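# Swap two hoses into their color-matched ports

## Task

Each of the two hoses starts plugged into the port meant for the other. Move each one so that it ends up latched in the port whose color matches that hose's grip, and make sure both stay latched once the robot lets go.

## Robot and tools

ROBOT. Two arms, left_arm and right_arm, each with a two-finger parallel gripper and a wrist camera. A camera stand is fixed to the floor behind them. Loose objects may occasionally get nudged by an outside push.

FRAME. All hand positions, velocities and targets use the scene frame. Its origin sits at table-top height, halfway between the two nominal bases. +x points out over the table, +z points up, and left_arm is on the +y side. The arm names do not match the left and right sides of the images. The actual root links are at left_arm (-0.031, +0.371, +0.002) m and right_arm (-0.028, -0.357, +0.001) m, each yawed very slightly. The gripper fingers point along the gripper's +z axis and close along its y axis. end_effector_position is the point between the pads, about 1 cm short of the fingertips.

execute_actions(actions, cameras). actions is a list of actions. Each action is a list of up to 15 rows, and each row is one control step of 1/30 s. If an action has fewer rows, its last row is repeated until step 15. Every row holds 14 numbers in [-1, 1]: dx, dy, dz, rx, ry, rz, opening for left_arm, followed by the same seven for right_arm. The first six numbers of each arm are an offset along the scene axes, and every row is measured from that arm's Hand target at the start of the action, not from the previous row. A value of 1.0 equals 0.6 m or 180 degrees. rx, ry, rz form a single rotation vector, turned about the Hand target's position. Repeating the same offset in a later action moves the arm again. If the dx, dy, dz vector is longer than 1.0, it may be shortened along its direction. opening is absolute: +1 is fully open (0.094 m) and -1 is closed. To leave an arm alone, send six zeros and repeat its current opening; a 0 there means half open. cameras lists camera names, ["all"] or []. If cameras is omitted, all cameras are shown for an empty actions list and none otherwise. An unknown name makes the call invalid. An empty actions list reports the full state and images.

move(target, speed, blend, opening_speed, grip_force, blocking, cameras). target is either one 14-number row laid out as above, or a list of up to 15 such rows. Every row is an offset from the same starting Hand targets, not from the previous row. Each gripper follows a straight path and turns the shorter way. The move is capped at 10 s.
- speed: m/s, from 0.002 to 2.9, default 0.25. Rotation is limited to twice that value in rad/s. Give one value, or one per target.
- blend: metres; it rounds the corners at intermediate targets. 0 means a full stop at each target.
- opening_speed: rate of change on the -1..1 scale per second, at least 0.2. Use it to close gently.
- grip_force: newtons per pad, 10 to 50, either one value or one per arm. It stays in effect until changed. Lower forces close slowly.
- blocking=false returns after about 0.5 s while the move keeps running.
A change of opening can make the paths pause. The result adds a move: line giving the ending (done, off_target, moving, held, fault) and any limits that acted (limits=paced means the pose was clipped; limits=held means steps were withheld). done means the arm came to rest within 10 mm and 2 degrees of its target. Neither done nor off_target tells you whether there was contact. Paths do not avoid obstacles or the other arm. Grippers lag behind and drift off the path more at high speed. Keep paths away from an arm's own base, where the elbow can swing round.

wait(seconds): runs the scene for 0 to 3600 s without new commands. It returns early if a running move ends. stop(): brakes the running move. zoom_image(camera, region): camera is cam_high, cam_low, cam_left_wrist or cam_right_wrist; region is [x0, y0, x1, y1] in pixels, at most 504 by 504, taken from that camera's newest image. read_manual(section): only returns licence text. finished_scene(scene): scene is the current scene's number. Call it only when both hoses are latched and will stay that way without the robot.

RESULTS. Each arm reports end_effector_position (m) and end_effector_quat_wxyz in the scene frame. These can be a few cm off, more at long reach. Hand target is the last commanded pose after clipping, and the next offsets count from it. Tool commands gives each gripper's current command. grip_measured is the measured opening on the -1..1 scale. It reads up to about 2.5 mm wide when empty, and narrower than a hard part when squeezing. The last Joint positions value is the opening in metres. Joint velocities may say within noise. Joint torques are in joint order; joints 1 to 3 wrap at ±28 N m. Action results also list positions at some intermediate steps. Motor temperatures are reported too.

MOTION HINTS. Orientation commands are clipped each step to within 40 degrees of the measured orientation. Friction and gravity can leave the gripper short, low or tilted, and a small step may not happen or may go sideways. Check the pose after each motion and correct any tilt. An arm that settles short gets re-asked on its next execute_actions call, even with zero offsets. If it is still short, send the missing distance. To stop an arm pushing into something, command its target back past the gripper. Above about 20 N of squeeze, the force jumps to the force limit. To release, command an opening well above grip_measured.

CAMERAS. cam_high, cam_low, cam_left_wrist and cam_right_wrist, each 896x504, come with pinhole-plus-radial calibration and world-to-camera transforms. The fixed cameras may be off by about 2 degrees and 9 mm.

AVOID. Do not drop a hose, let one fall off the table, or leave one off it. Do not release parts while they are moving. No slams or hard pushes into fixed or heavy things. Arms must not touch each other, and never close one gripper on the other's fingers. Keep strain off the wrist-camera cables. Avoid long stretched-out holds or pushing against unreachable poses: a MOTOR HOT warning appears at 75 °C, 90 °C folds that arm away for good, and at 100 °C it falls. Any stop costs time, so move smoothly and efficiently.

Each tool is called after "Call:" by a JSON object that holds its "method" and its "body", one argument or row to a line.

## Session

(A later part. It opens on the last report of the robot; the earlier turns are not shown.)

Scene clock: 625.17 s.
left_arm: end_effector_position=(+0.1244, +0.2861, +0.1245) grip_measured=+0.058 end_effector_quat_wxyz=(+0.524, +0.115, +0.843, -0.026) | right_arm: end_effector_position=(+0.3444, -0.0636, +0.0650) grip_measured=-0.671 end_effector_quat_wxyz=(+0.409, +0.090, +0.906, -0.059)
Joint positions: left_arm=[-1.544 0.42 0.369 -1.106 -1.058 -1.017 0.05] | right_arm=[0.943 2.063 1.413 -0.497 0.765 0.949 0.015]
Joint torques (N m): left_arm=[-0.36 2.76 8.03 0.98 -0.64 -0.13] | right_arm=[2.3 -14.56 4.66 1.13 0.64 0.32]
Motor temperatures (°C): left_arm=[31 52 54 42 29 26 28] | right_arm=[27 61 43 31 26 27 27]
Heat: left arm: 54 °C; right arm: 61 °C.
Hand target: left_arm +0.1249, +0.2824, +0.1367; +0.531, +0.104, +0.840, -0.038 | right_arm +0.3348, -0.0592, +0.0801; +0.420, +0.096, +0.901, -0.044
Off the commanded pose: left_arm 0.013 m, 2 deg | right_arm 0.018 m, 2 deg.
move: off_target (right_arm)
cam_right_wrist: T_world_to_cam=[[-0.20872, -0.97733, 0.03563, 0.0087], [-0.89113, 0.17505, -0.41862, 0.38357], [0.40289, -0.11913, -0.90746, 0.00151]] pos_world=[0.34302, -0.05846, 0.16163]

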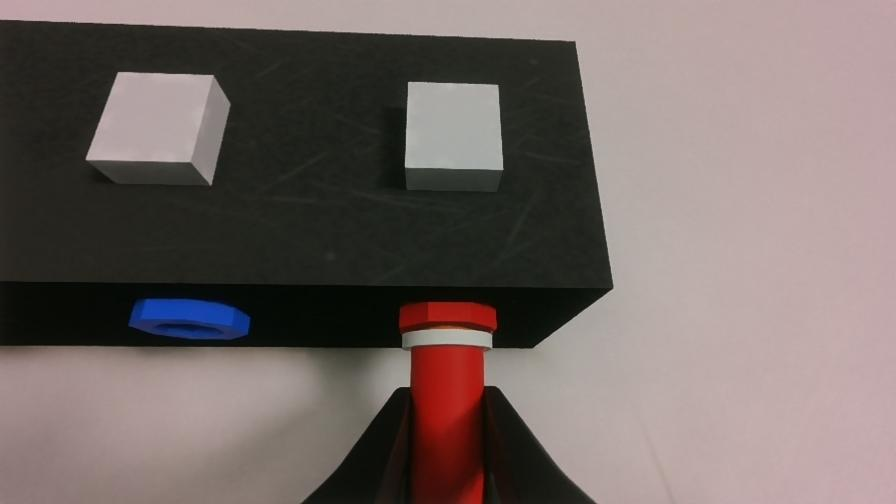

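Call:
{"method": "zoom_image", "body": {
  "camera": "cam_right_wrist",
  "region": [380, 280, 520, 380]
}}

Scaled by 3.600.

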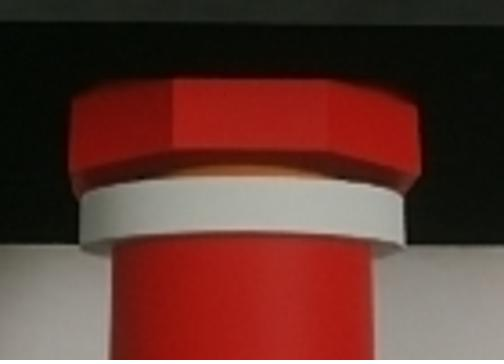

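Call:
{"method": "move", "body": {
  "target": [0,0,0,0,0,0,0.06,-0.035,0.0075,0,0,0,0,-0.85],
  "speed": 0.15,
  "cameras": ["cam_right_wrist"]
}}

Scene clock: 632.20 s.
left_arm: end_effector_position=(+0.1244, +0.2861, +0.1245) grip_measured=+0.058 end_effector_quat_wxyz=(+0.524, +0.115, +0.843, -0.026) | right_arm: end_effector_position=(+0.3426, -0.0630, +0.0648) grip_measured=-0.671 end_effector_quat_wxyz=(+0.424, +0.103, +0.898, -0.054)
Joint positions: left_arm=[-1.544 0.42 0.369 -1.106 -1.058 -1.017 0.05] | right_arm=[0.955 2.06 1.388 -0.462 0.795 0.979 0.015]
Joint torques (N m): left_arm=[-0.35 2.74 8.03 0.98 -0.64 -0.13] | right_arm=[5.44 -15.87 4.33 0.44 0.54 0.59]
Motor temperatures (°C): left_arm=[31 52 54 41 29 26 28] | right_arm=[27 62 42 30 26 27 27]
Heat: left arm: 54 °C; right arm: 62 °C.
Hand target: left_arm +0.1249, +0.2824, +0.1367; +0.531, +0.104, +0.840, -0.038 | right_arm +0.3137, -0.0547, +0.0800; +0.420, +0.096, +0.901, -0.044
Off the commanded pose: left_arm 0.013 m, 2 deg | right_arm 0.034 m, 1 deg.
move: off_target (right_arm)
cam_right_wrist: T_world_to_cam=[[-0.22911, -0.97333, 0.01181, 0.01764], [-0.87195, 0.19982, -0.44696, 0.37863], [0.43268, -0.1127, -0.89448, -0.00848]] pos_world=[0.33786, -0.05945, 0.16144]

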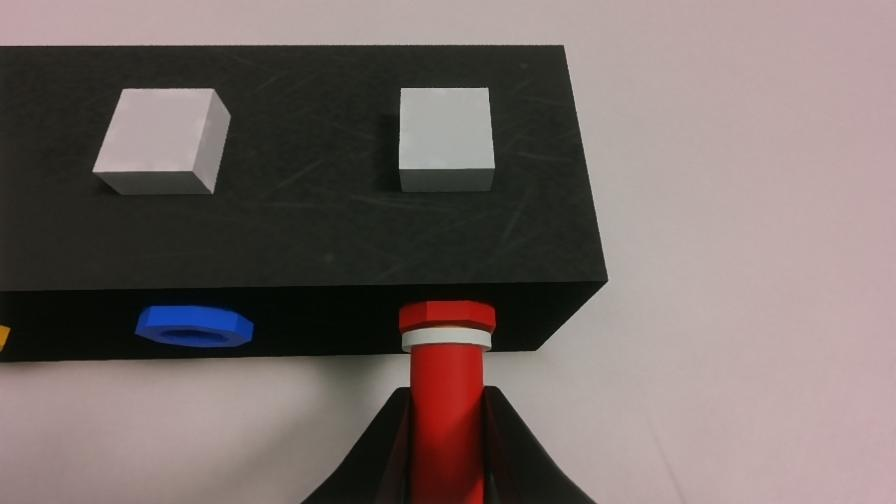

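Call:
{"method": "move", "body": {
  "target": [
    [0,0,0,0,0,0,0.06,0.05,-0.011,-0.01,0,0,0,-0.85],
    [0,0,0,0,0,0,0.06,0.05,-0.011,-0.01,0,0,0,0.06],
    [0,0,0,0,0,0,0.06,-0.05,0.015,0.1,0,0,0,0.06],
    [0,0,0,0,0,0,0.06,-0.19,0.05,0.16,0,-0.02,0,0.06]
  ],
  "speed": [0.1,0.1,0.15,0.3],
  "cameras": ["cam_right_wrist","cam_high"]
}}

Scene clock: 639.40 s.
left_arm: end_effector_position=(+0.1244, +0.2861, +0.1245) grip_measured=+0.058 end_effector_quat_wxyz=(+0.524, +0.115, +0.843, -0.026) | right_arm: end_effector_position=(+0.1950, -0.0257, +0.1686) grip_measured=+0.058 end_effector_quat_wxyz=(+0.440, +0.084, +0.893, -0.046)
Joint positions: left_arm=[-1.544 0.42 0.369 -1.106 -1.058 -1.017 0.05] | right_arm=[1.351 1.93 1.635 -1.222 0.916 1.492 0.05]
Joint torques (N m): left_arm=[-0.36 2.74 8.02 0.98 -0.64 -0.13] | right_arm=[-0.72 -8.96 8.69 0.29 0.77 0.25]
Motor temperatures (°C): left_arm=[31 51 54 41 29 26 28] | right_arm=[27 65 42 29 26 27 27]
Heat: left arm: 54 °C; right arm: 65 °C.
Hand target: left_arm +0.1249, +0.2824, +0.1367; +0.531, +0.104, +0.840, -0.038 | right_arm +0.1998, -0.0247, +0.1761; +0.449, +0.098, +0.887, -0.041
Off the commanded pose: left_arm 0.013 m, 2 deg | right_arm 0.009 m, 2 deg.
move: done
cam_right_wrist: T_world_to_cam=[[-0.18832, -0.98205, 0.01078, 0.01086], [-0.86421, 0.16049, -0.47686, 0.29135], [0.46657, -0.09912, -0.87891, 0.14346]] pos_world=[0.1869, -0.02187, 0.26491]
Images, in order (width x height): cam_high 896x504, cam_right_wrist 896x504.

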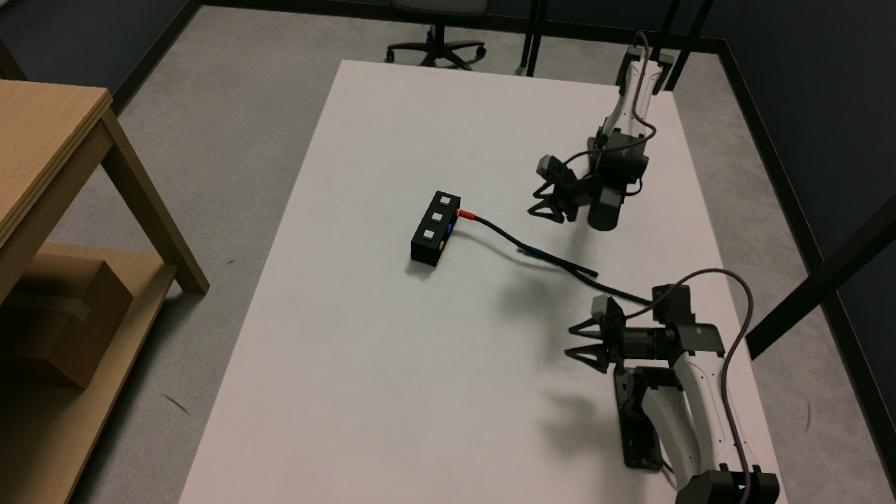

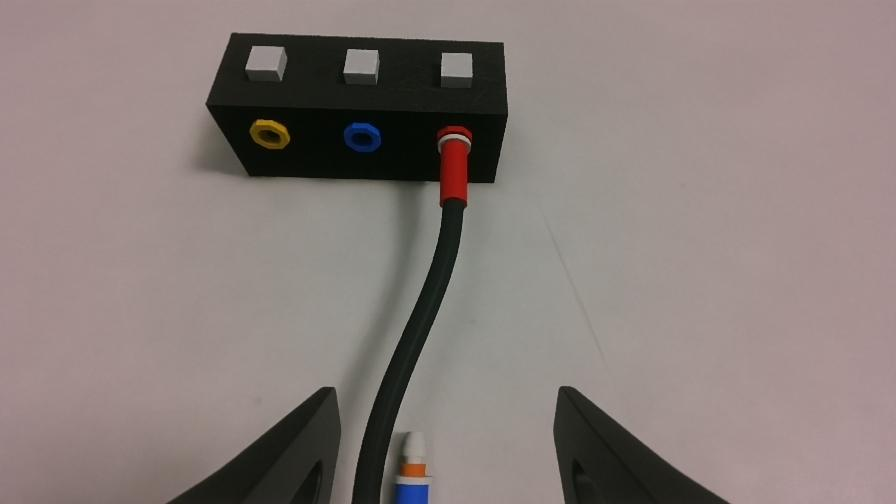

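Call:
{"method": "move", "body": {
  "target": [0,0,0,0,0,0,0.06,-0.13,0.01,0.02,0,0,0,0.06],
  "speed": 0.25,
  "cameras": ["cam_right_wrist"]
}}

Scene clock: 644.60 s.
left_arm: end_effector_position=(+0.1244, +0.2861, +0.1245) grip_measured=+0.058 end_effector_quat_wxyz=(+0.524, +0.115, +0.843, -0.026) | right_arm: end_effector_position=(+0.1195, -0.0208, +0.1874) grip_measured=+0.058 end_effector_quat_wxyz=(+0.448, +0.083, +0.889, -0.036)
Joint positions: left_arm=[-1.544 0.42 0.369 -1.106 -1.058 -1.017 0.05] | right_arm=[1.564 1.968 1.749 -1.546 0.919 1.827 0.05]
Joint torques (N m): left_arm=[-0.36 2.74 8.03 0.98 -0.64 -0.13] | right_arm=[-0.77 -7.82 8.03 -0.21 0.55 0.2]
Motor temperatures (°C): left_arm=[31 51 54 40 29 26 28] | right_arm=[27 64 42 28 26 27 26]
Heat: left arm: 54 °C; right arm: 64 °C.
Hand target: left_arm +0.1249, +0.2824, +0.1367; +0.531, +0.104, +0.840, -0.038 | right_arm +0.1218, -0.0188, +0.1879; +0.448, +0.098, +0.887, -0.041
Off the commanded pose: left_arm 0.013 m, 2 deg | right_arm 0.003 m, 2 deg.
joint sent to its limit (right arm) — joint 4 (wrist pitch), lower limit. The joint targets still meet the commanded pose.
move: done
cam_right_wrist: T_world_to_cam=[[-0.17776, -0.98404, -0.00854, 0.00371], [-0.85671, 0.15902, -0.49068, 0.2359], [0.48421, -0.0799, -0.8713, 0.19263]] pos_world=[0.10948, -0.01847, 0.28362]

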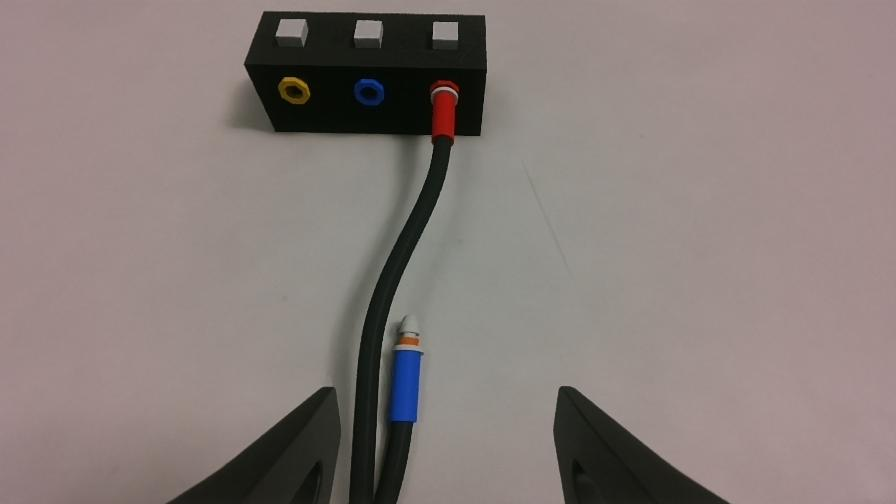

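Call:
{"method": "move", "body": {
  "target": [0,0,0,0,0,0,0.06,0.084,0.014,-0.172,0,0,0,-0.15],
  "speed": 0.2,
  "cameras": ["cam_right_wrist"]
}}

Scene clock: 656.67 s.
left_arm: end_effector_position=(+0.1244, +0.2861, +0.1245) grip_measured=+0.058 end_effector_quat_wxyz=(+0.524, +0.115, +0.843, -0.026) | right_arm: end_effector_position=(+0.1688, -0.0100, +0.0892) grip_measured=-0.148 end_effector_quat_wxyz=(+0.442, +0.094, +0.891, -0.042)
Joint positions: left_arm=[-1.544 0.42 0.369 -1.106 -1.058 -1.017 0.05] | right_arm=[1.428 2.057 1.496 -1.06 0.919 1.645 0.04]
Joint torques (N m): left_arm=[-0.35 2.74 8.03 0.98 -0.64 -0.13] | right_arm=[-0.53 -9.17 4.45 0.46 0.74 0.03]
Motor temperatures (°C): left_arm=[31 51 54 40 29 26 28] | right_arm=[26 61 43 28 26 27 26]
Heat: left arm: 54 °C; right arm: 61 °C.
Hand target: left_arm +0.1249, +0.2824, +0.1367; +0.531, +0.104, +0.840, -0.038 | right_arm +0.1722, -0.0103, +0.0848; +0.449, +0.098, +0.887, -0.041
Off the commanded pose: left_arm 0.013 m, 2 deg | right_arm 0.006 m, 1 deg.
move: done
cam_right_wrist: T_world_to_cam=[[-0.2032, -0.97912, -0.00624, 0.02631], [-0.85866, 0.18125, -0.47944, 0.22794], [0.47055, -0.09206, -0.87755, 0.08681]] pos_world=[0.16022, -0.00756, 0.18563]

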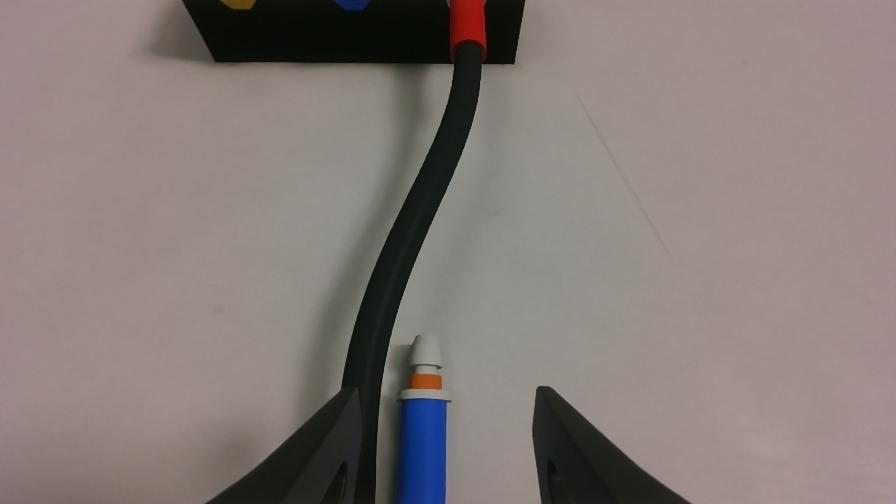

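Call:
{"method": "move", "body": {
  "target": [0,0,0,0,0,0,0.06,0.0397,-0.0087,-0.111,0,0,0,-0.15],
  "speed": 0.1,
  "cameras": ["cam_right_wrist"]
}}

Scene clock: 666.00 s.
left_arm: end_effector_position=(+0.1244, +0.2861, +0.1245) grip_measured=+0.058 end_effector_quat_wxyz=(+0.524, +0.115, +0.843, -0.026) | right_arm: end_effector_position=(+0.1929, -0.0135, +0.0260) grip_measured=-0.148 end_effector_quat_wxyz=(+0.445, +0.094, +0.890, -0.040)
Joint positions: left_arm=[-1.544 0.42 0.369 -1.106 -1.058 -1.017 0.05] | right_arm=[1.366 2.139 1.344 -0.736 0.926 1.537 0.04]
Joint torques (N m): left_arm=[-0.35 2.74 8.03 0.98 -0.64 -0.13] | right_arm=[-0.69 -8.72 4.16 0.72 0.67 0.04]
Motor temperatures (°C): left_arm=[31 50 54 39 29 26 28] | right_arm=[26 60 42 27 26 27 26]
Heat: left arm: 54 °C; right arm: 60 °C.
Hand target: left_arm +0.1249, +0.2824, +0.1367; +0.531, +0.104, +0.840, -0.038 | right_arm +0.1960, -0.0156, +0.0182; +0.448, +0.098, +0.888, -0.041
Off the commanded pose: left_arm 0.013 m, 2 deg | right_arm 0.009 m, 1 deg.
move: done
cam_right_wrist: T_world_to_cam=[[-0.20012, -0.97971, -0.01065, 0.0269], [-0.85574, 0.18007, -0.48506, 0.21838], [0.47713, -0.08796, -0.87442, 0.01832]] pos_world=[0.18352, -0.01136, 0.12223]

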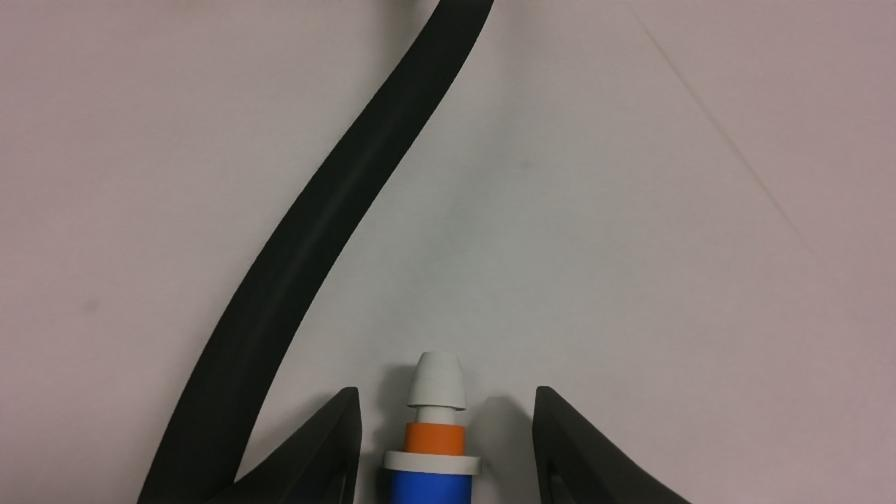

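Call:
{"method": "move", "body": {
  "target": [0,0,0,0,0,0,0.06,-0.054,0.016,0.0,0,0,0,-0.15],
  "speed": 0.08,
  "cameras": ["cam_right_wrist"]
}}

Scene clock: 669.93 s.
left_arm: end_effector_position=(+0.1244, +0.2861, +0.1245) grip_measured=+0.058 end_effector_quat_wxyz=(+0.524, +0.115, +0.843, -0.026) | right_arm: end_effector_position=(+0.1657, -0.0078, +0.0245) grip_measured=-0.148 end_effector_quat_wxyz=(+0.452, +0.094, +0.886, -0.037)
Joint positions: left_arm=[-1.544 0.42 0.369 -1.106 -1.058 -1.017 0.05] | right_arm=[1.444 2.169 1.377 -0.836 0.941 1.666 0.04]
Joint torques (N m): left_arm=[-0.35 2.74 8.03 0.98 -0.64 -0.13] | right_arm=[0.29 -8.06 6.84 0.04 0.49 0.2]
Motor temperatures (°C): left_arm=[31 50 54 39 29 26 28] | right_arm=[26 59 42 27 26 27 26]
Heat: left arm: 54 °C; right arm: 59 °C.
Hand target: left_arm +0.1249, +0.2824, +0.1367; +0.531, +0.104, +0.840, -0.038 | right_arm +0.1636, -0.0059, +0.0182; +0.448, +0.098, +0.887, -0.041
Off the commanded pose: left_arm 0.013 m, 2 deg | right_arm 0.007 m, 1 deg.
move: done
cam_right_wrist: T_world_to_cam=[[-0.19884, -0.97989, -0.01659, 0.02694], [-0.84788, 0.18049, -0.49851, 0.19247], [0.49148, -0.08506, -0.86672, 0.02795]] pos_world=[0.15482, -0.00596, 0.12062]

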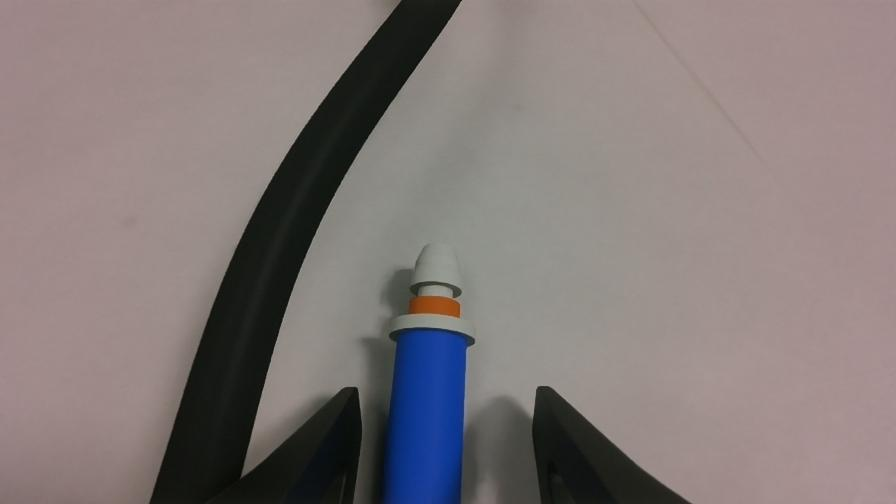

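Call:
{"method": "move", "body": {
  "target": [
    [0,0,0,0,0,0,0.06,0,0,0,0,0,0,-0.85],
    [0,0,0,0,0,0,0.06,0,-0.01,0.14,0,0.02,0,-0.85],
    [0,0,0,0,0,0,0.06,0.211,0.035,0.162,0,0.02,0,-0.85],
    [0,0,0,0,0,0,0.06,0.279,0.024,0.1,0,0.02,0,-0.85]
  ],
  "speed": [0.1,0.15,0.25,0.1],
  "blend": [0,0.02,0.02,0],
  "opening_speed": 1.0,
  "cameras": ["cam_right_wrist"]
}}

Scene clock: 680.37 s.
left_arm: end_effector_position=(+0.1244, +0.2861, +0.1245) grip_measured=+0.058 end_effector_quat_wxyz=(+0.524, +0.115, +0.843, -0.026) | right_arm: end_effector_position=(+0.3302, +0.0077, +0.0902) grip_measured=-0.671 end_effector_quat_wxyz=(+0.424, +0.096, +0.899, -0.044)
Joint positions: left_arm=[-1.544 0.42 0.369 -1.106 -1.058 -1.017 0.05] | right_arm=[1.066 2.226 1.77 -0.756 0.824 1.102 0.015]
Joint torques (N m): left_arm=[-0.35 2.74 8.02 0.98 -0.64 -0.13] | right_arm=[-0.31 -10.62 5.18 1.34 0.43 0]
Motor temperatures (°C): left_arm=[31 50 54 38 29 26 28] | right_arm=[26 58 41 27 26 27 26]
Heat: left arm: 54 °C; right arm: 58 °C.
Hand target: left_arm +0.1249, +0.2824, +0.1367; +0.531, +0.104, +0.840, -0.038 | right_arm +0.3310, +0.0084, +0.0782; +0.420, +0.096, +0.901, -0.045
Off the commanded pose: left_arm 0.013 m, 2 deg | right_arm 0.012 m, 0 deg.
move: off_target (right_arm)
cam_right_wrist: T_world_to_cam=[[-0.20857, -0.97801, -0.0004, 0.07775], [-0.87572, 0.18693, -0.44517, 0.3662], [0.43545, -0.0925, -0.89545, 0.02658]] pos_world=[0.32532, 0.01004, 0.18685]

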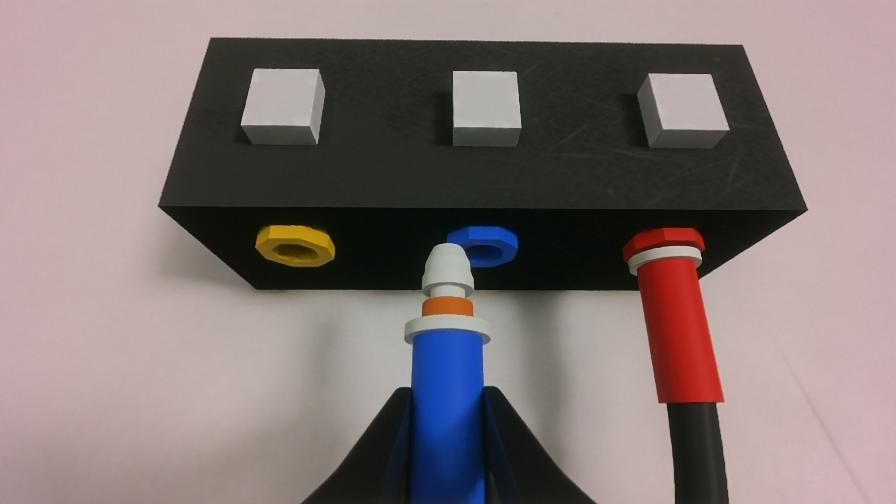

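Call:
{"method": "execute_actions", "body": {
  "actions": [
    [[0,0,0,0,0,0,0.06,0,-0.005,-0.02,0,0,0,-0.85],[0,0,0,0,0,0,0.06,0,-0.015,-0.035,0,0,0,-0.85],[0,0,0,0,0,0,0.06,0,-0.03,-0.035,0,0,0,-0.85],[0,0,0,0,0,0,0.06,0,-0.035,-0.02,0,0,0,-0.85],[0,0,0,0,0,0,0.06,0,-0.03,0.0,0,0,0,-0.85],[0,0,0,0,0,0,0.06,0,-0.01,0.02,0,0,0,-0.85],[0,0,0,0,0,0,0.06,0,0.0,0.02,0,0,0,-0.85],[0,0,0,0,0,0,0.06,0,-0.003,0.005,0,0,0,-0.85],[0,0,0,0,0,0,0.06,0,-0.015,-0.014,0,0,0,-0.85],[0,0,0,0,0,0,0.06,0,-0.023,-0.014,0,0,0,-0.85],[0,0,0,0,0,0,0.06,0,-0.023,0.0,0,0,0,-0.85],[0,0,0,0,0,0,0.06,0,-0.01,0.009,0,0,0,-0.85],[0,0,0,0,0,0,0.06,0,-0.009,0.005,0,0,0,-0.85],[0,0,0,0,0,0,0.06,0,-0.016,-0.003,0,0,0,-0.85],[0,0,0,0,0,0,0.06,0,-0.015,0,0,0,0,-0.85]]
  ],
  "cameras": ["cam_right_wrist"]
}}

Scene clock: 691.30 s.
left_arm: end_effector_position=(+0.1244, +0.2861, +0.1245) grip_measured=+0.058 end_effector_quat_wxyz=(+0.524, +0.115, +0.843, -0.026) | right_arm: end_effector_position=(+0.3266, -0.0041, +0.0680) grip_measured=-0.671 end_effector_quat_wxyz=(+0.413, +0.087, +0.904, -0.059)
Joint positions: left_arm=[-1.544 0.42 0.369 -1.106 -1.058 -1.017 0.05] | right_arm=[1.057 2.222 1.686 -0.707 0.812 1.087 0.015]
Joint torques (N m): left_arm=[-0.36 2.74 8.03 0.98 -0.64 -0.13] | right_arm=[-0.42 -12.93 7.43 1.13 0.53 0.02]
Motor temperatures (°C): left_arm=[31 50 54 38 29 26 27] | right_arm=[26 58 41 28 26 27 26]
Heat: left arm: 54 °C; right arm: 58 °C.
Hand target: left_arm +0.1249, +0.2824, +0.1367; +0.531, +0.104, +0.840, -0.038 | right_arm +0.3310, -0.0005, +0.0782; +0.420, +0.096, +0.901, -0.044
Off the commanded pose: left_arm 0.013 m, 2 deg | right_arm 0.012 m, 2 deg.
Step readings (end_effector_position of left_arm | right_arm):
0: (+0.1244, +0.2861, +0.1245) | (+0.3302, +0.0079, +0.0902)
1: (+0.1244, +0.2861, +0.1245) | (+0.3301, +0.0075, +0.0882)
2: (+0.1244, +0.2861, +0.1245) | (+0.3299, +0.0062, +0.0832)
4: (+0.1244, +0.2861, +0.1245) | (+0.3278, -0.0013, +0.0686)
8: (+0.1244, +0.2861, +0.1245) | (+0.3223, -0.0110, +0.0603)
15: (+0.1244, +0.2861, +0.1245) | (+0.3266, -0.0043, +0.0679)
cam_right_wrist: T_world_to_cam=[[-0.20343, -0.97841, 0.03648, 0.06121], [-0.88857, 0.16885, -0.42654, 0.35823], [0.41117, -0.11919, -0.90373, 0.01544]] pos_world=[0.32442, 0.00124, 0.16452]

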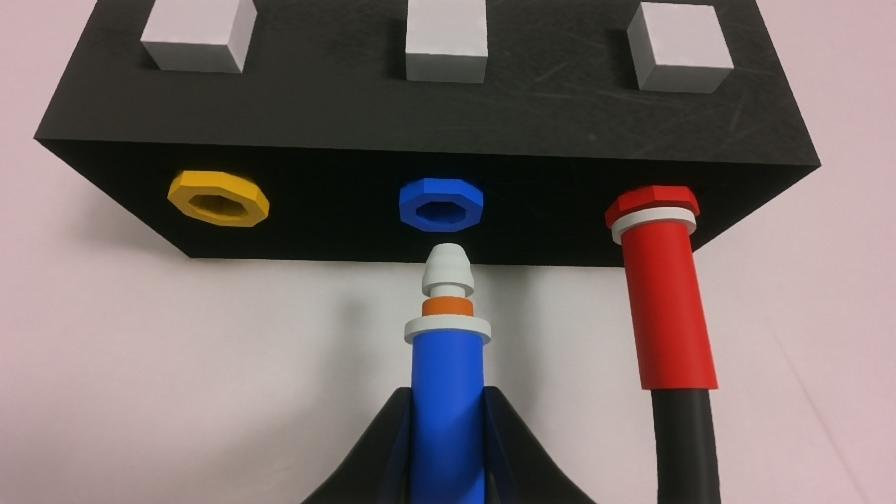

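Call:
{"method": "execute_actions", "body": {
  "actions": [
    [[0,0,0,0,0,0,0.06,0.006,0.01,0.002,0,0,0,-0.85],[0,0,0,0,0,0,0.06,0.012,0.018,0.014,0,0,0,-0.85],[0,0,0,0,0,0,0.06,0.0195,0.015,0.016,0,0,0,-0.85],[0,0,0,0,0,0,0.06,0.0195,-0.004,0.014,0,0,0,-0.85],[0,0,0,0,0,0,0.06,0.0195,-0.018,0.006,0,0,0,-0.85],[0,0,0,0,0,0,0.06,0.0195,-0.018,-0.014,0,0,0,-0.85],[0,0,0,0,0,0,0.06,0.0195,-0.003,-0.018,0,0,0,-0.85],[0,0,0,0,0,0,0.06,0.0195,0.01,-0.012,0,0,0,-0.85],[0,0,0,0,0,0,0.06,0.0195,0.01,0.004,0,0,0,-0.85],[0,0,0,0,0,0,0.06,0.0195,-0.001,0.01,0,0,0,-0.85],[0,0,0,0,0,0,0.06,0.0195,-0.009,0.002,0,0,0,-0.85],[0,0,0,0,0,0,0.06,0.0195,-0.007,-0.008,0,0,0,-0.85],[0,0,0,0,0,0,0.06,0.0195,0.002,-0.006,0,0,0,-0.85],[0,0,0,0,0,0,0.06,0.0195,0.003,0.0,0,0,0,-0.85],[0,0,0,0,0,0,0.06,0.0195,-0.001,-0.002,0,0,0,-0.85]]
  ],
  "cameras": ["cam_right_wrist"]
}}

Scene clock: 698.43 s.
left_arm: end_effector_position=(+0.1244, +0.2861, +0.1245) grip_measured=+0.058 end_effector_quat_wxyz=(+0.524, +0.115, +0.843, -0.026) | right_arm: end_effector_position=(+0.3393, -0.0049, +0.0705) grip_measured=-0.671 end_effector_quat_wxyz=(+0.416, +0.089, +0.903, -0.056)
Joint positions: left_arm=[-1.544 0.42 0.369 -1.106 -1.058 -1.017 0.05] | right_arm=[1.033 2.233 1.708 -0.688 0.808 1.057 0.015]
Joint torques (N m): left_arm=[-0.35 2.74 8.02 0.98 -0.64 -0.13] | right_arm=[-0.34 -12.48 7.51 1.18 0.51 0.01]
Motor temperatures (°C): left_arm=[31 49 54 38 29 26 27] | right_arm=[26 61 41 28 26 27 26]
Heat: left arm: 54 °C; right arm: 61 °C.
Hand target: left_arm +0.1249, +0.2824, +0.1367; +0.531, +0.104, +0.840, -0.038 | right_arm +0.3428, -0.0012, +0.0770; +0.420, +0.096, +0.901, -0.044
Off the commanded pose: left_arm 0.013 m, 2 deg | right_arm 0.008 m, 2 deg.
Step readings (end_effector_position of left_arm | right_arm):
0: (+0.1244, +0.2861, +0.1245) | (+0.3266, -0.0041, +0.0680)
1: (+0.1244, +0.2861, +0.1245) | (+0.3270, -0.0036, +0.0691)
2: (+0.1244, +0.2861, +0.1245) | (+0.3277, -0.0022, +0.0712)
4: (+0.1244, +0.2861, +0.1245) | (+0.3319, +0.0011, +0.0765)
8: (+0.1244, +0.2861, +0.1245) | (+0.3360, -0.0033, +0.0728)
15: (+0.1244, +0.2861, +0.1245) | (+0.3393, -0.0049, +0.0705)
cam_right_wrist: T_world_to_cam=[[-0.20633, -0.97805, 0.02924, 0.06447], [-0.88498, 0.17378, -0.43199, 0.36989], [0.41742, -0.11501, -0.90141, 0.01013]] pos_world=[0.33642, -0.00006, 0.16703]

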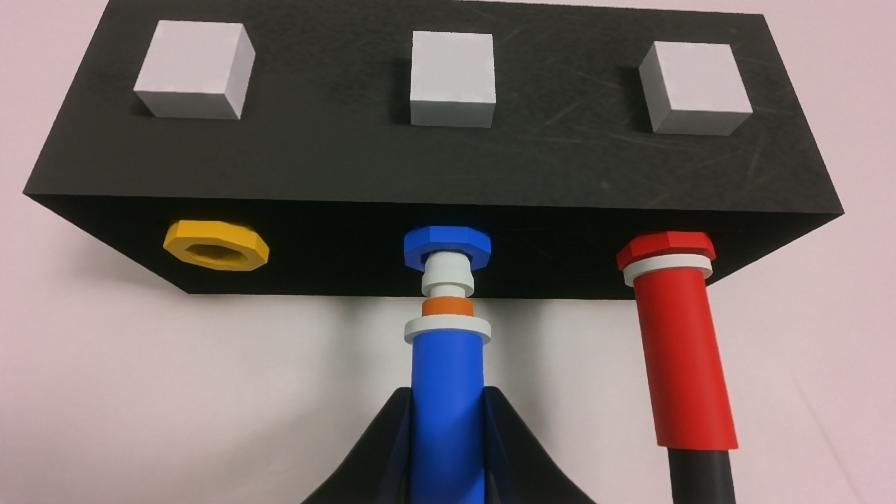

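Call:
{"method": "execute_actions", "body": {
  "actions": [
    [[0,0,0,0,0,0,0.06,0.008,0.006,-0.006,0,0,0,-0.85],[0,0,0,0,0,0,0.06,0.016,0.003,0.006,0,0,0,-0.85],[0,0,0,0,0,0,0.06,0.024,-0.01,0.006,0,0,0,-0.85],[0,0,0,0,0,0,0.06,0.032,-0.018,-0.002,0,0,0,-0.85],[0,0,0,0,0,0,0.06,0.038,-0.018,-0.012,0,0,0,-0.85],[0,0,0,0,0,0,0.06,0.044,-0.008,-0.012,0,0,0,-0.85],[0,0,0,0,0,0,0.06,0.05,0.002,-0.004,0,0,0,-0.85],[0,0,0,0,0,0,0.06,0.05,0.002,0.006,0,0,0,-0.85],[0,0,0,0,0,0,0.06,0.05,-0.01,0.006,0,0,0,-0.85],[0,0,0,0,0,0,0.06,0.05,-0.02,-0.002,0,0,0,-0.85],[0,0,0,0,0,0,0.06,0.05,-0.02,-0.012,0,0,0,-0.85],[0,0,0,0,0,0,0.06,0.05,-0.01,-0.012,0,0,0,-0.85],[0,0,0,0,0,0,0.06,0.05,-0.002,-0.004,0,0,0,-0.85],[0,0,0,0,0,0,0.06,0.05,-0.011,0.002,0,0,0,-0.85],[0,0,0,0,0,0,0.06,0.05,-0.011,-0.002,0,0,0,-0.85]],
    [[0,0,0,0,0,0,0.06,-0.02,0.006,0.01,0,0,-0.02,-0.85],[0,0,0,0,0,0,0.06,-0.02,0.02,0.02,0,0,-0.02,-0.85],[0,0,0,0,0,0,0.06,0.0,0.01,0.02,0,-0.01,-0.02,-0.85],[0,0,0,0,0,0,0.06,0.02,-0.01,0.02,0,-0.01,-0.02,-0.85],[0,0,0,0,0,0,0.06,0.035,-0.024,0.01,0,-0.01,-0.02,-0.85],[0,0,0,0,0,0,0.06,0.05,-0.024,-0.012,0,-0.01,-0.02,-0.85],[0,0,0,0,0,0,0.06,0.05,-0.012,-0.016,0,-0.01,-0.02,-0.85],[0,0,0,0,0,0,0.06,0.05,0.004,-0.008,0,-0.01,-0.02,-0.85],[0,0,0,0,0,0,0.06,0.05,0.004,0.012,0,-0.01,-0.02,-0.85],[0,0,0,0,0,0,0.06,0.05,-0.012,0.016,0,-0.01,-0.02,-0.85],[0,0,0,0,0,0,0.06,0.05,-0.024,0.01,0,-0.01,-0.02,-0.85],[0,0,0,0,0,0,0.06,0.05,-0.024,-0.012,0,-0.01,-0.02,-0.85],[0,0,0,0,0,0,0.06,0.05,-0.005,-0.01,0,-0.01,-0.02,-0.85],[0,0,0,0,0,0,0.06,0.05,-0.005,0.006,0,-0.01,-0.02,-0.85],[0,0,0,0,0,0,0.06,0.05,-0.011,0.002,0,-0.01,-0.02,-0.85]]
  ],
  "cameras": ["cam_right_wrist"]
}}

Scene clock: 708.33 s.
left_arm: end_effector_position=(+0.1244, +0.2861, +0.1245) grip_measured=+0.058 end_effector_quat_wxyz=(+0.524, +0.115, +0.843, -0.026) | right_arm: end_effector_position=(+0.3513, -0.0089, +0.0719) grip_measured=-0.671 end_effector_quat_wxyz=(+0.389, +0.071, +0.915, -0.081)
Joint positions: left_arm=[-1.544 0.42 0.369 -1.106 -1.058 -1.017 0.05] | right_arm=[0.999 2.282 1.829 -0.806 0.768 1.008 0.015]
Joint torques (N m): left_arm=[-0.35 2.74 8.03 0.98 -0.64 -0.13] | right_arm=[-6.89 -9.76 8.58 2.51 1.03 -0.12]
Motor temperatures (°C): left_arm=[31 49 54 37 29 26 27] | right_arm=[26 64 42 28 26 27 26]
Heat: left arm: 54 °C; right arm: 64 °C.
Hand target: left_arm +0.1249, +0.2824, +0.1367; +0.531, +0.104, +0.840, -0.038 | right_arm +0.4027, -0.0143, +0.0770; +0.433, +0.125, +0.891, -0.056
Off the commanded pose: left_arm 0.013 m, 2 deg | right_arm 0.052 m, 9 deg.
Step readings (end_effector_position of left_arm | right_arm):
0: (+0.1244, +0.2861, +0.1245) | (+0.3393, -0.0049, +0.0705)
1: (+0.1244, +0.2861, +0.1245) | (+0.3394, -0.0047, +0.0707)
2: (+0.1244, +0.2861, +0.1245) | (+0.3409, -0.0051, +0.0718)
4: (+0.1244, +0.2861, +0.1245) | (+0.3427, -0.0064, +0.0712)
8: (+0.1244, +0.2861, +0.1245) | (+0.3484, -0.0072, +0.0720)
15: (+0.1244, +0.2861, +0.1245) | (+0.3485, -0.0084, +0.0712)
16: (+0.1244, +0.2861, +0.1245) | (+0.3482, -0.0083, +0.0721)
17: (+0.1244, +0.2861, +0.1245) | (+0.3485, -0.0072, +0.0732)
19: (+0.1244, +0.2861, +0.1245) | (+0.3494, -0.0080, +0.0727)
23: (+0.1244, +0.2861, +0.1245) | (+0.3510, -0.0083, +0.0712)
30: (+0.1244, +0.2861, +0.1245) | (+0.3514, -0.0089, +0.0720)
cam_right_wrist: T_world_to_cam=[[-0.19106, -0.97696, 0.0951, 0.0529], [-0.91389, 0.14169, -0.38044, 0.38807], [0.35819, -0.1596, -0.9199, 0.02781]] pos_world=[0.3548, 0.00113, 0.16819]

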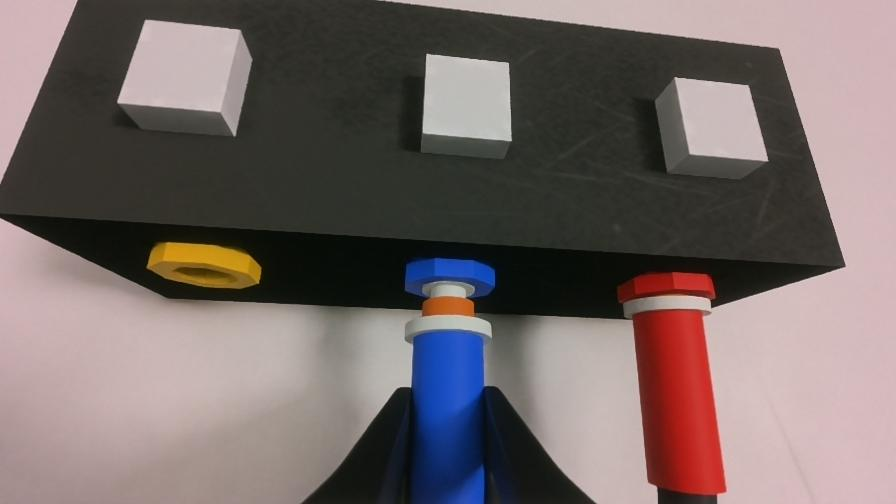

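Call:
{"method": "execute_actions", "body": {
  "actions": [
    [[0,0,0,0,0,0,0.06,-0.05,0.006,0.0,0,0,0.005,-0.85],[0,0,0,0,0,0,0.06,-0.05,0.02,0.01,0,0,0.01,-0.85],[0,0,0,0,0,0,0.06,-0.02,0.01,0.012,0,-0.01,0.01,-0.85],[0,0,0,0,0,0,0.06,0.0,-0.01,0.012,0,-0.01,0.0,-0.85],[0,0,0,0,0,0,0.06,0.015,-0.024,0.0,0,-0.01,-0.01,-0.85],[0,0,0,0,0,0,0.06,0.03,-0.024,-0.022,0,-0.01,-0.015,-0.85],[0,0,0,0,0,0,0.06,0.03,-0.012,-0.026,0,-0.01,-0.01,-0.85],[0,0,0,0,0,0,0.06,0.03,0.006,-0.018,0,-0.01,0,-0.85],[0,0,0,0,0,0,0.06,0.03,0.006,0.006,0,-0.01,0.01,-0.85],[0,0,0,0,0,0,0.06,0.03,-0.012,0.012,0,-0.01,0.01,-0.85],[0,0,0,0,0,0,0.06,0.03,-0.024,0.006,0,-0.01,0,-0.85],[0,0,0,0,0,0,0.06,0.03,-0.024,-0.02,0,-0.01,-0.01,-0.85],[0,0,0,0,0,0,0.06,0.03,-0.005,-0.02,0,-0.01,-0.01,-0.85],[0,0,0,0,0,0,0.06,0.03,0.0,0.0,0,-0.01,0.0,-0.85],[0,0,0,0,0,0,0.06,0.03,-0.008,-0.006,0,-0.01,0.0,-0.85]]
  ],
  "cameras": ["cam_right_wrist"]
}}

Scene clock: 715.80 s.
left_arm: end_effector_position=(+0.1244, +0.2861, +0.1245) grip_measured=+0.058 end_effector_quat_wxyz=(+0.524, +0.115, +0.843, -0.026) | right_arm: end_effector_position=(+0.3569, -0.0110, +0.0702) grip_measured=-0.671 end_effector_quat_wxyz=(+0.393, +0.062, +0.913, -0.089)
Joint positions: left_arm=[-1.544 0.42 0.369 -1.106 -1.058 -1.017 0.05] | right_arm=[0.99 2.289 1.825 -0.783 0.779 0.971 0.015]
Joint torques (N m): left_arm=[-0.36 2.74 8.03 0.98 -0.64 -0.13] | right_arm=[-8.7 -9.65 7.57 3.05 1.05 -0.18]
Motor temperatures (°C): left_arm=[31 49 54 37 29 26 27] | right_arm=[27 63 42 30 27 27 27]
Heat: left arm: 54 °C; right arm: 63 °C.
Hand target: left_arm +0.1249, +0.2824, +0.1367; +0.531, +0.104, +0.840, -0.038 | right_arm +0.4207, -0.0191, +0.0734; +0.447, +0.126, +0.884, -0.054
Off the commanded pose: left_arm 0.013 m, 2 deg | right_arm 0.064 m, 11 deg.
Step readings (end_effector_position of left_arm | right_arm):
0: (+0.1244, +0.2861, +0.1245) | (+0.3513, -0.0089, +0.0719)
1: (+0.1244, +0.2861, +0.1245) | (+0.3498, -0.0089, +0.0705)
2: (+0.1244, +0.2861, +0.1245) | (+0.3494, -0.0085, +0.0710)
4: (+0.1244, +0.2861, +0.1245) | (+0.3506, -0.0090, +0.0719)
8: (+0.1244, +0.2861, +0.1245) | (+0.3538, -0.0097, +0.0702)
15: (+0.1244, +0.2861, +0.1245) | (+0.3570, -0.0111, +0.0703)
cam_right_wrist: T_world_to_cam=[[-0.17993, -0.9769, 0.11529, 0.04662], [-0.91246, 0.12197, -0.39057, 0.39277], [0.36749, -0.17547, -0.91333, 0.01984]] pos_world=[0.35948, 0.00112, 0.16615]

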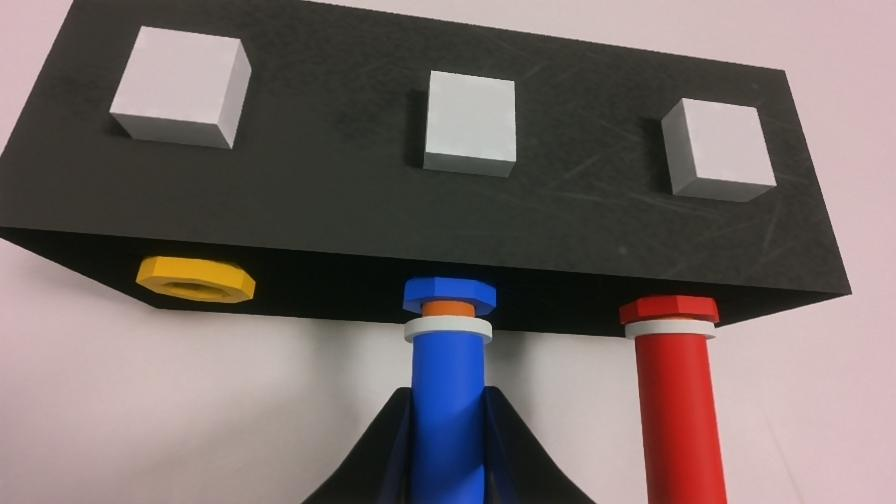

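Call:
{"method": "execute_actions", "body": {
  "actions": [
    [[0,0,0,0,0,0,0.06,-0.05,0.006,0.0,0,0,-0.01,-0.85],[0,0,0,0,0,0,0.06,-0.05,0.016,0.005,0,0,-0.01,-0.85],[0,0,0,0,0,0,0.06,-0.02,0.01,0.008,0,-0.01,-0.015,-0.85],[0,0,0,0,0,0,0.06,0.0,-0.01,0.008,0,-0.01,-0.02,-0.85],[0,0,0,0,0,0,0.06,0.02,-0.024,0.0,0,-0.01,-0.02,-0.85],[0,0,0,0,0,0,0.06,0.04,-0.024,-0.022,0,-0.01,-0.025,-0.85],[0,0,0,0,0,0,0.06,0.04,-0.012,-0.026,0,-0.01,-0.02,-0.85],[0,0,0,0,0,0,0.06,0.04,0.006,-0.018,0,-0.01,-0.01,-0.85],[0,0,0,0,0,0,0.06,0.04,0.006,0.004,0,-0.01,0.0,-0.85],[0,0,0,0,0,0,0.06,0.04,-0.012,0.008,0,-0.01,-0.01,-0.85],[0,0,0,0,0,0,0.06,0.04,-0.024,0.002,0,-0.01,-0.02,-0.85],[0,0,0,0,0,0,0.06,0.04,-0.024,-0.02,0,-0.01,-0.02,-0.85],[0,0,0,0,0,0,0.06,0.04,-0.005,-0.02,0,-0.01,-0.02,-0.85],[0,0,0,0,0,0,0.06,0.04,0.0,0.0,0,-0.01,-0.01,-0.85],[0,0,0,0,0,0,0.06,0.04,-0.009,-0.006,0,-0.01,-0.01,-0.85]]
  ],
  "cameras": ["cam_right_wrist"]
}}

Scene clock: 721.57 s.
left_arm: end_effector_position=(+0.1244, +0.2861, +0.1245) grip_measured=+0.058 end_effector_quat_wxyz=(+0.524, +0.115, +0.843, -0.026) | right_arm: end_effector_position=(+0.3626, -0.0123, +0.0671) grip_measured=-0.671 end_effector_quat_wxyz=(+0.393, +0.067, +0.912, -0.095)
Joint positions: left_arm=[-1.544 0.42 0.369 -1.106 -1.058 -1.017 0.05] | right_arm=[0.98 2.314 1.856 -0.799 0.784 0.976 0.015]
Joint torques (N m): left_arm=[-0.35 2.74 8.02 0.98 -0.64 -0.13] | right_arm=[-10.86 -8.66 8.54 3.35 1.27 -0.32]
Motor temperatures (°C): left_arm=[31 49 54 37 29 26 27] | right_arm=[28 62 42 32 27 27 27]
Heat: left arm: 54 °C; right arm: 62 °C.
Hand target: left_arm +0.1249, +0.2824, +0.1367; +0.531, +0.104, +0.840, -0.038 | right_arm +0.4447, -0.0246, +0.0698; +0.460, +0.141, +0.875, -0.059
Off the commanded pose: left_arm 0.013 m, 2 deg | right_arm 0.083 m, 13 deg.
Step readings (end_effector_position of left_arm | right_arm):
0: (+0.1244, +0.2861, +0.1245) | (+0.3569, -0.0110, +0.0702)
1: (+0.1244, +0.2861, +0.1245) | (+0.3555, -0.0106, +0.0700)
2: (+0.1244, +0.2861, +0.1245) | (+0.3551, -0.0103, +0.0705)
4: (+0.1244, +0.2861, +0.1245) | (+0.3564, -0.0106, +0.0706)
8: (+0.1244, +0.2861, +0.1245) | (+0.3621, -0.0116, +0.0681)
15: (+0.1244, +0.2861, +0.1245) | (+0.3627, -0.0122, +0.0674)
cam_right_wrist: T_world_to_cam=[[-0.19351, -0.97344, 0.12232, 0.05116], [-0.91101, 0.13201, -0.39069, 0.39644], [0.36417, -0.18703, -0.91236, 0.0158]] pos_world=[0.3653, 0.00043, 0.16304]

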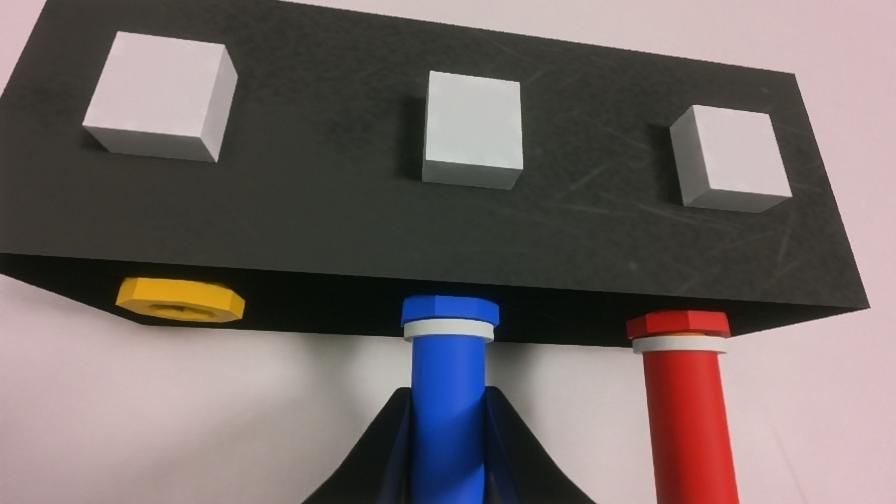

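Call:
{"method": "move", "body": {
  "target": [0,0,0,0,0,0,0.06,-0.185,0.0355,0.012,0,0.03,0.03,-0.85],
  "speed": 0.15,
  "cameras": ["cam_right_wrist"]
}}

Call:
{"method": "zoom_image", "body": {
  "camera": "cam_right_wrist",
  "region": [360, 240, 560, 400]
}}

Scene clock: 727.57 s.
left_arm: end_effector_position=(+0.1244, +0.2861, +0.1245) grip_measured=+0.058 end_effector_quat_wxyz=(+0.524, +0.115, +0.843, -0.026) | right_arm: end_effector_position=(+0.3540, -0.0086, +0.0656) grip_measured=-0.671 end_effector_quat_wxyz=(+0.422, +0.096, +0.900, -0.055)
Joint positions: left_arm=[-1.544 0.42 0.369 -1.106 -1.058 -1.017 0.05] | right_arm=[1.005 2.25 1.707 -0.635 0.809 1.028 0.015]
Joint torques (N m): left_arm=[-0.35 2.74 8.02 0.98 -0.64 -0.13] | right_arm=[3.45 -16.1 4.37 0.7 0.51 0.5]
Motor temperatures (°C): left_arm=[31 48 55 36 29 26 27] | right_arm=[29 62 43 34 27 27 27]
Heat: left arm: 55 °C; right arm: 62 °C.
Hand target: left_arm +0.1249, +0.2824, +0.1367; +0.531, +0.104, +0.840, -0.038 | right_arm +0.3337, -0.0033, +0.0770; +0.420, +0.096, +0.901, -0.044
Off the commanded pose: left_arm 0.013 m, 2 deg | right_arm 0.024 m, 1 deg.
move: off_target (right_arm)
cam_right_wrist: T_world_to_cam=[[-0.21697, -0.97599, 0.01925, 0.06841], [-0.87695, 0.18621, -0.44305, 0.3794], [0.42882, -0.11301, -0.89629, -0.00507]] pos_world=[0.34974, -0.00445, 0.16223]

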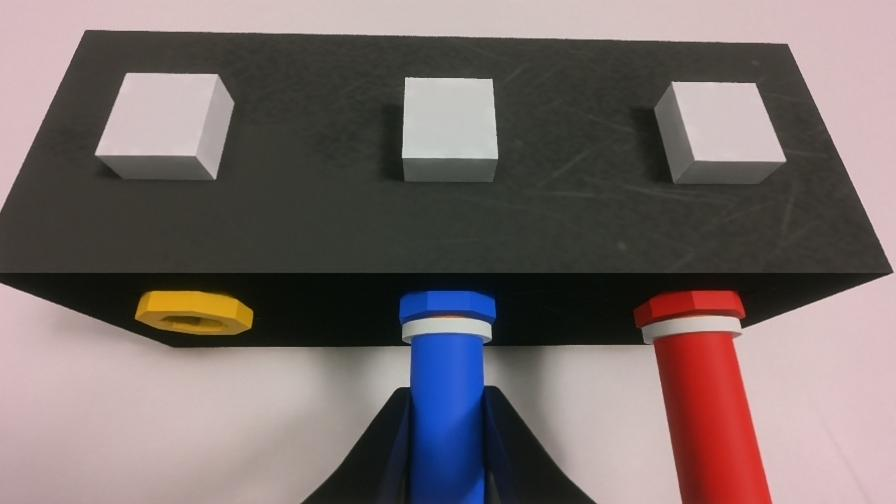

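Scaled by 2.520.

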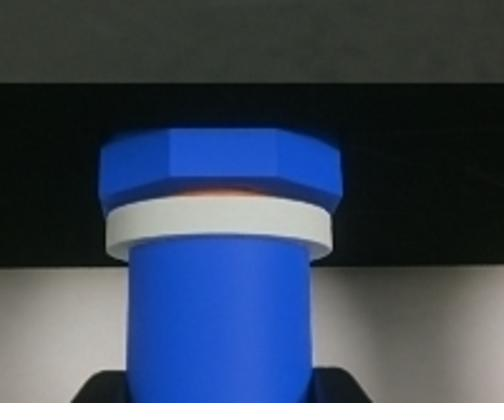

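Call:
{"method": "move", "body": {
  "target": [
    [0,0,0,0,0,0,0.06,0.035,-0.008,-0.01,0,0,0,-0.85],
    [0,0,0,0,0,0,0.06,0.035,-0.008,-0.01,0,0,0,0.06],
    [0,0,0,0,0,0,0.06,-0.06,0.015,0.1,0,0,0,0.06],
    [0,0,0,0,0,0,0.06,-0.19,-0.1,0.2,0,-0.02,0,0.06]
  ],
  "speed": [0.1,0.1,0.15,0.3],
  "cameras": ["cam_right_wrist","cam_high"]
}}

Scene clock: 733.83 s.
left_arm: end_effector_position=(+0.1244, +0.2861, +0.1245) grip_measured=+0.058 end_effector_quat_wxyz=(+0.524, +0.115, +0.843, -0.026) | right_arm: end_effector_position=(+0.2211, -0.0580, +0.1945) grip_measured=+0.058 end_effector_quat_wxyz=(+0.442, +0.093, +0.891, -0.038)
Joint positions: left_arm=[-1.544 0.42 0.369 -1.106 -1.058 -1.017 0.05] | right_arm=[1.255 1.791 1.551 -1.143 0.906 1.352 0.05]
Joint torques (N m): left_arm=[-0.36 2.74 8.03 0.98 -0.64 -0.13] | right_arm=[0.28 -9.42 5.37 0.56 0.76 0.23]
Motor temperatures (°C): left_arm=[31 48 55 36 29 26 27] | right_arm=[29 65 42 32 27 27 27]
Heat: left arm: 55 °C; right arm: 65 °C.
Hand target: left_arm +0.1249, +0.2824, +0.1367; +0.531, +0.104, +0.840, -0.038 | right_arm +0.2197, -0.0633, +0.1969; +0.448, +0.098, +0.888, -0.041
Off the commanded pose: left_arm 0.013 m, 2 deg | right_arm 0.006 m, 1 deg.
move: done
cam_right_wrist: T_world_to_cam=[[-0.19717, -0.98029, -0.01262, -0.00962], [-0.85925, 0.17899, -0.47921, 0.33192], [0.47203, -0.08364, -0.87761, 0.15041]] pos_world=[0.21231, -0.05626, 0.29094]
Images, in order (width x height): cam_high 896x504, cam_right_wrist 896x504.

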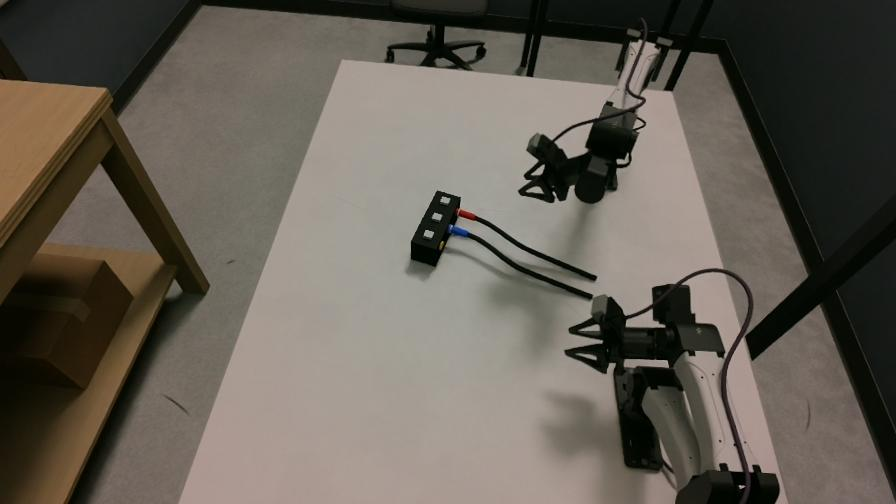

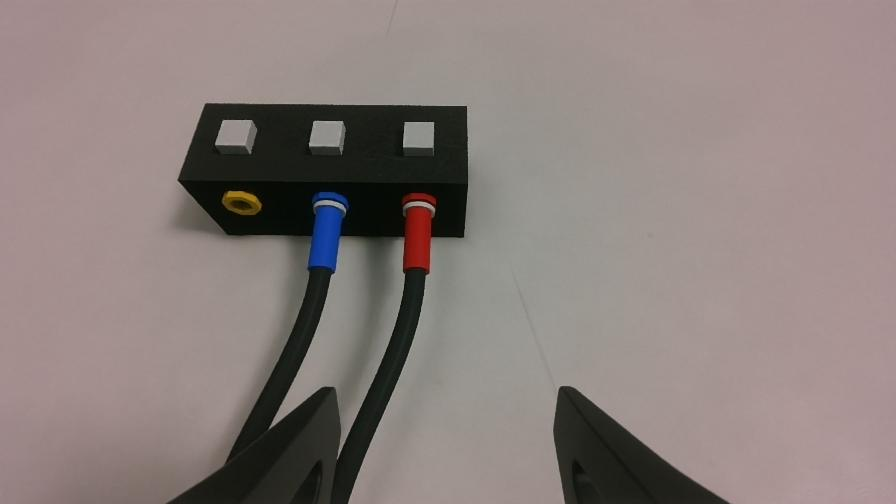

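Both hoses are in the matching ports.

Call:
{"method": "finished_scene", "body": {
  "scene": 1
}}

The scene is finished: the task was done.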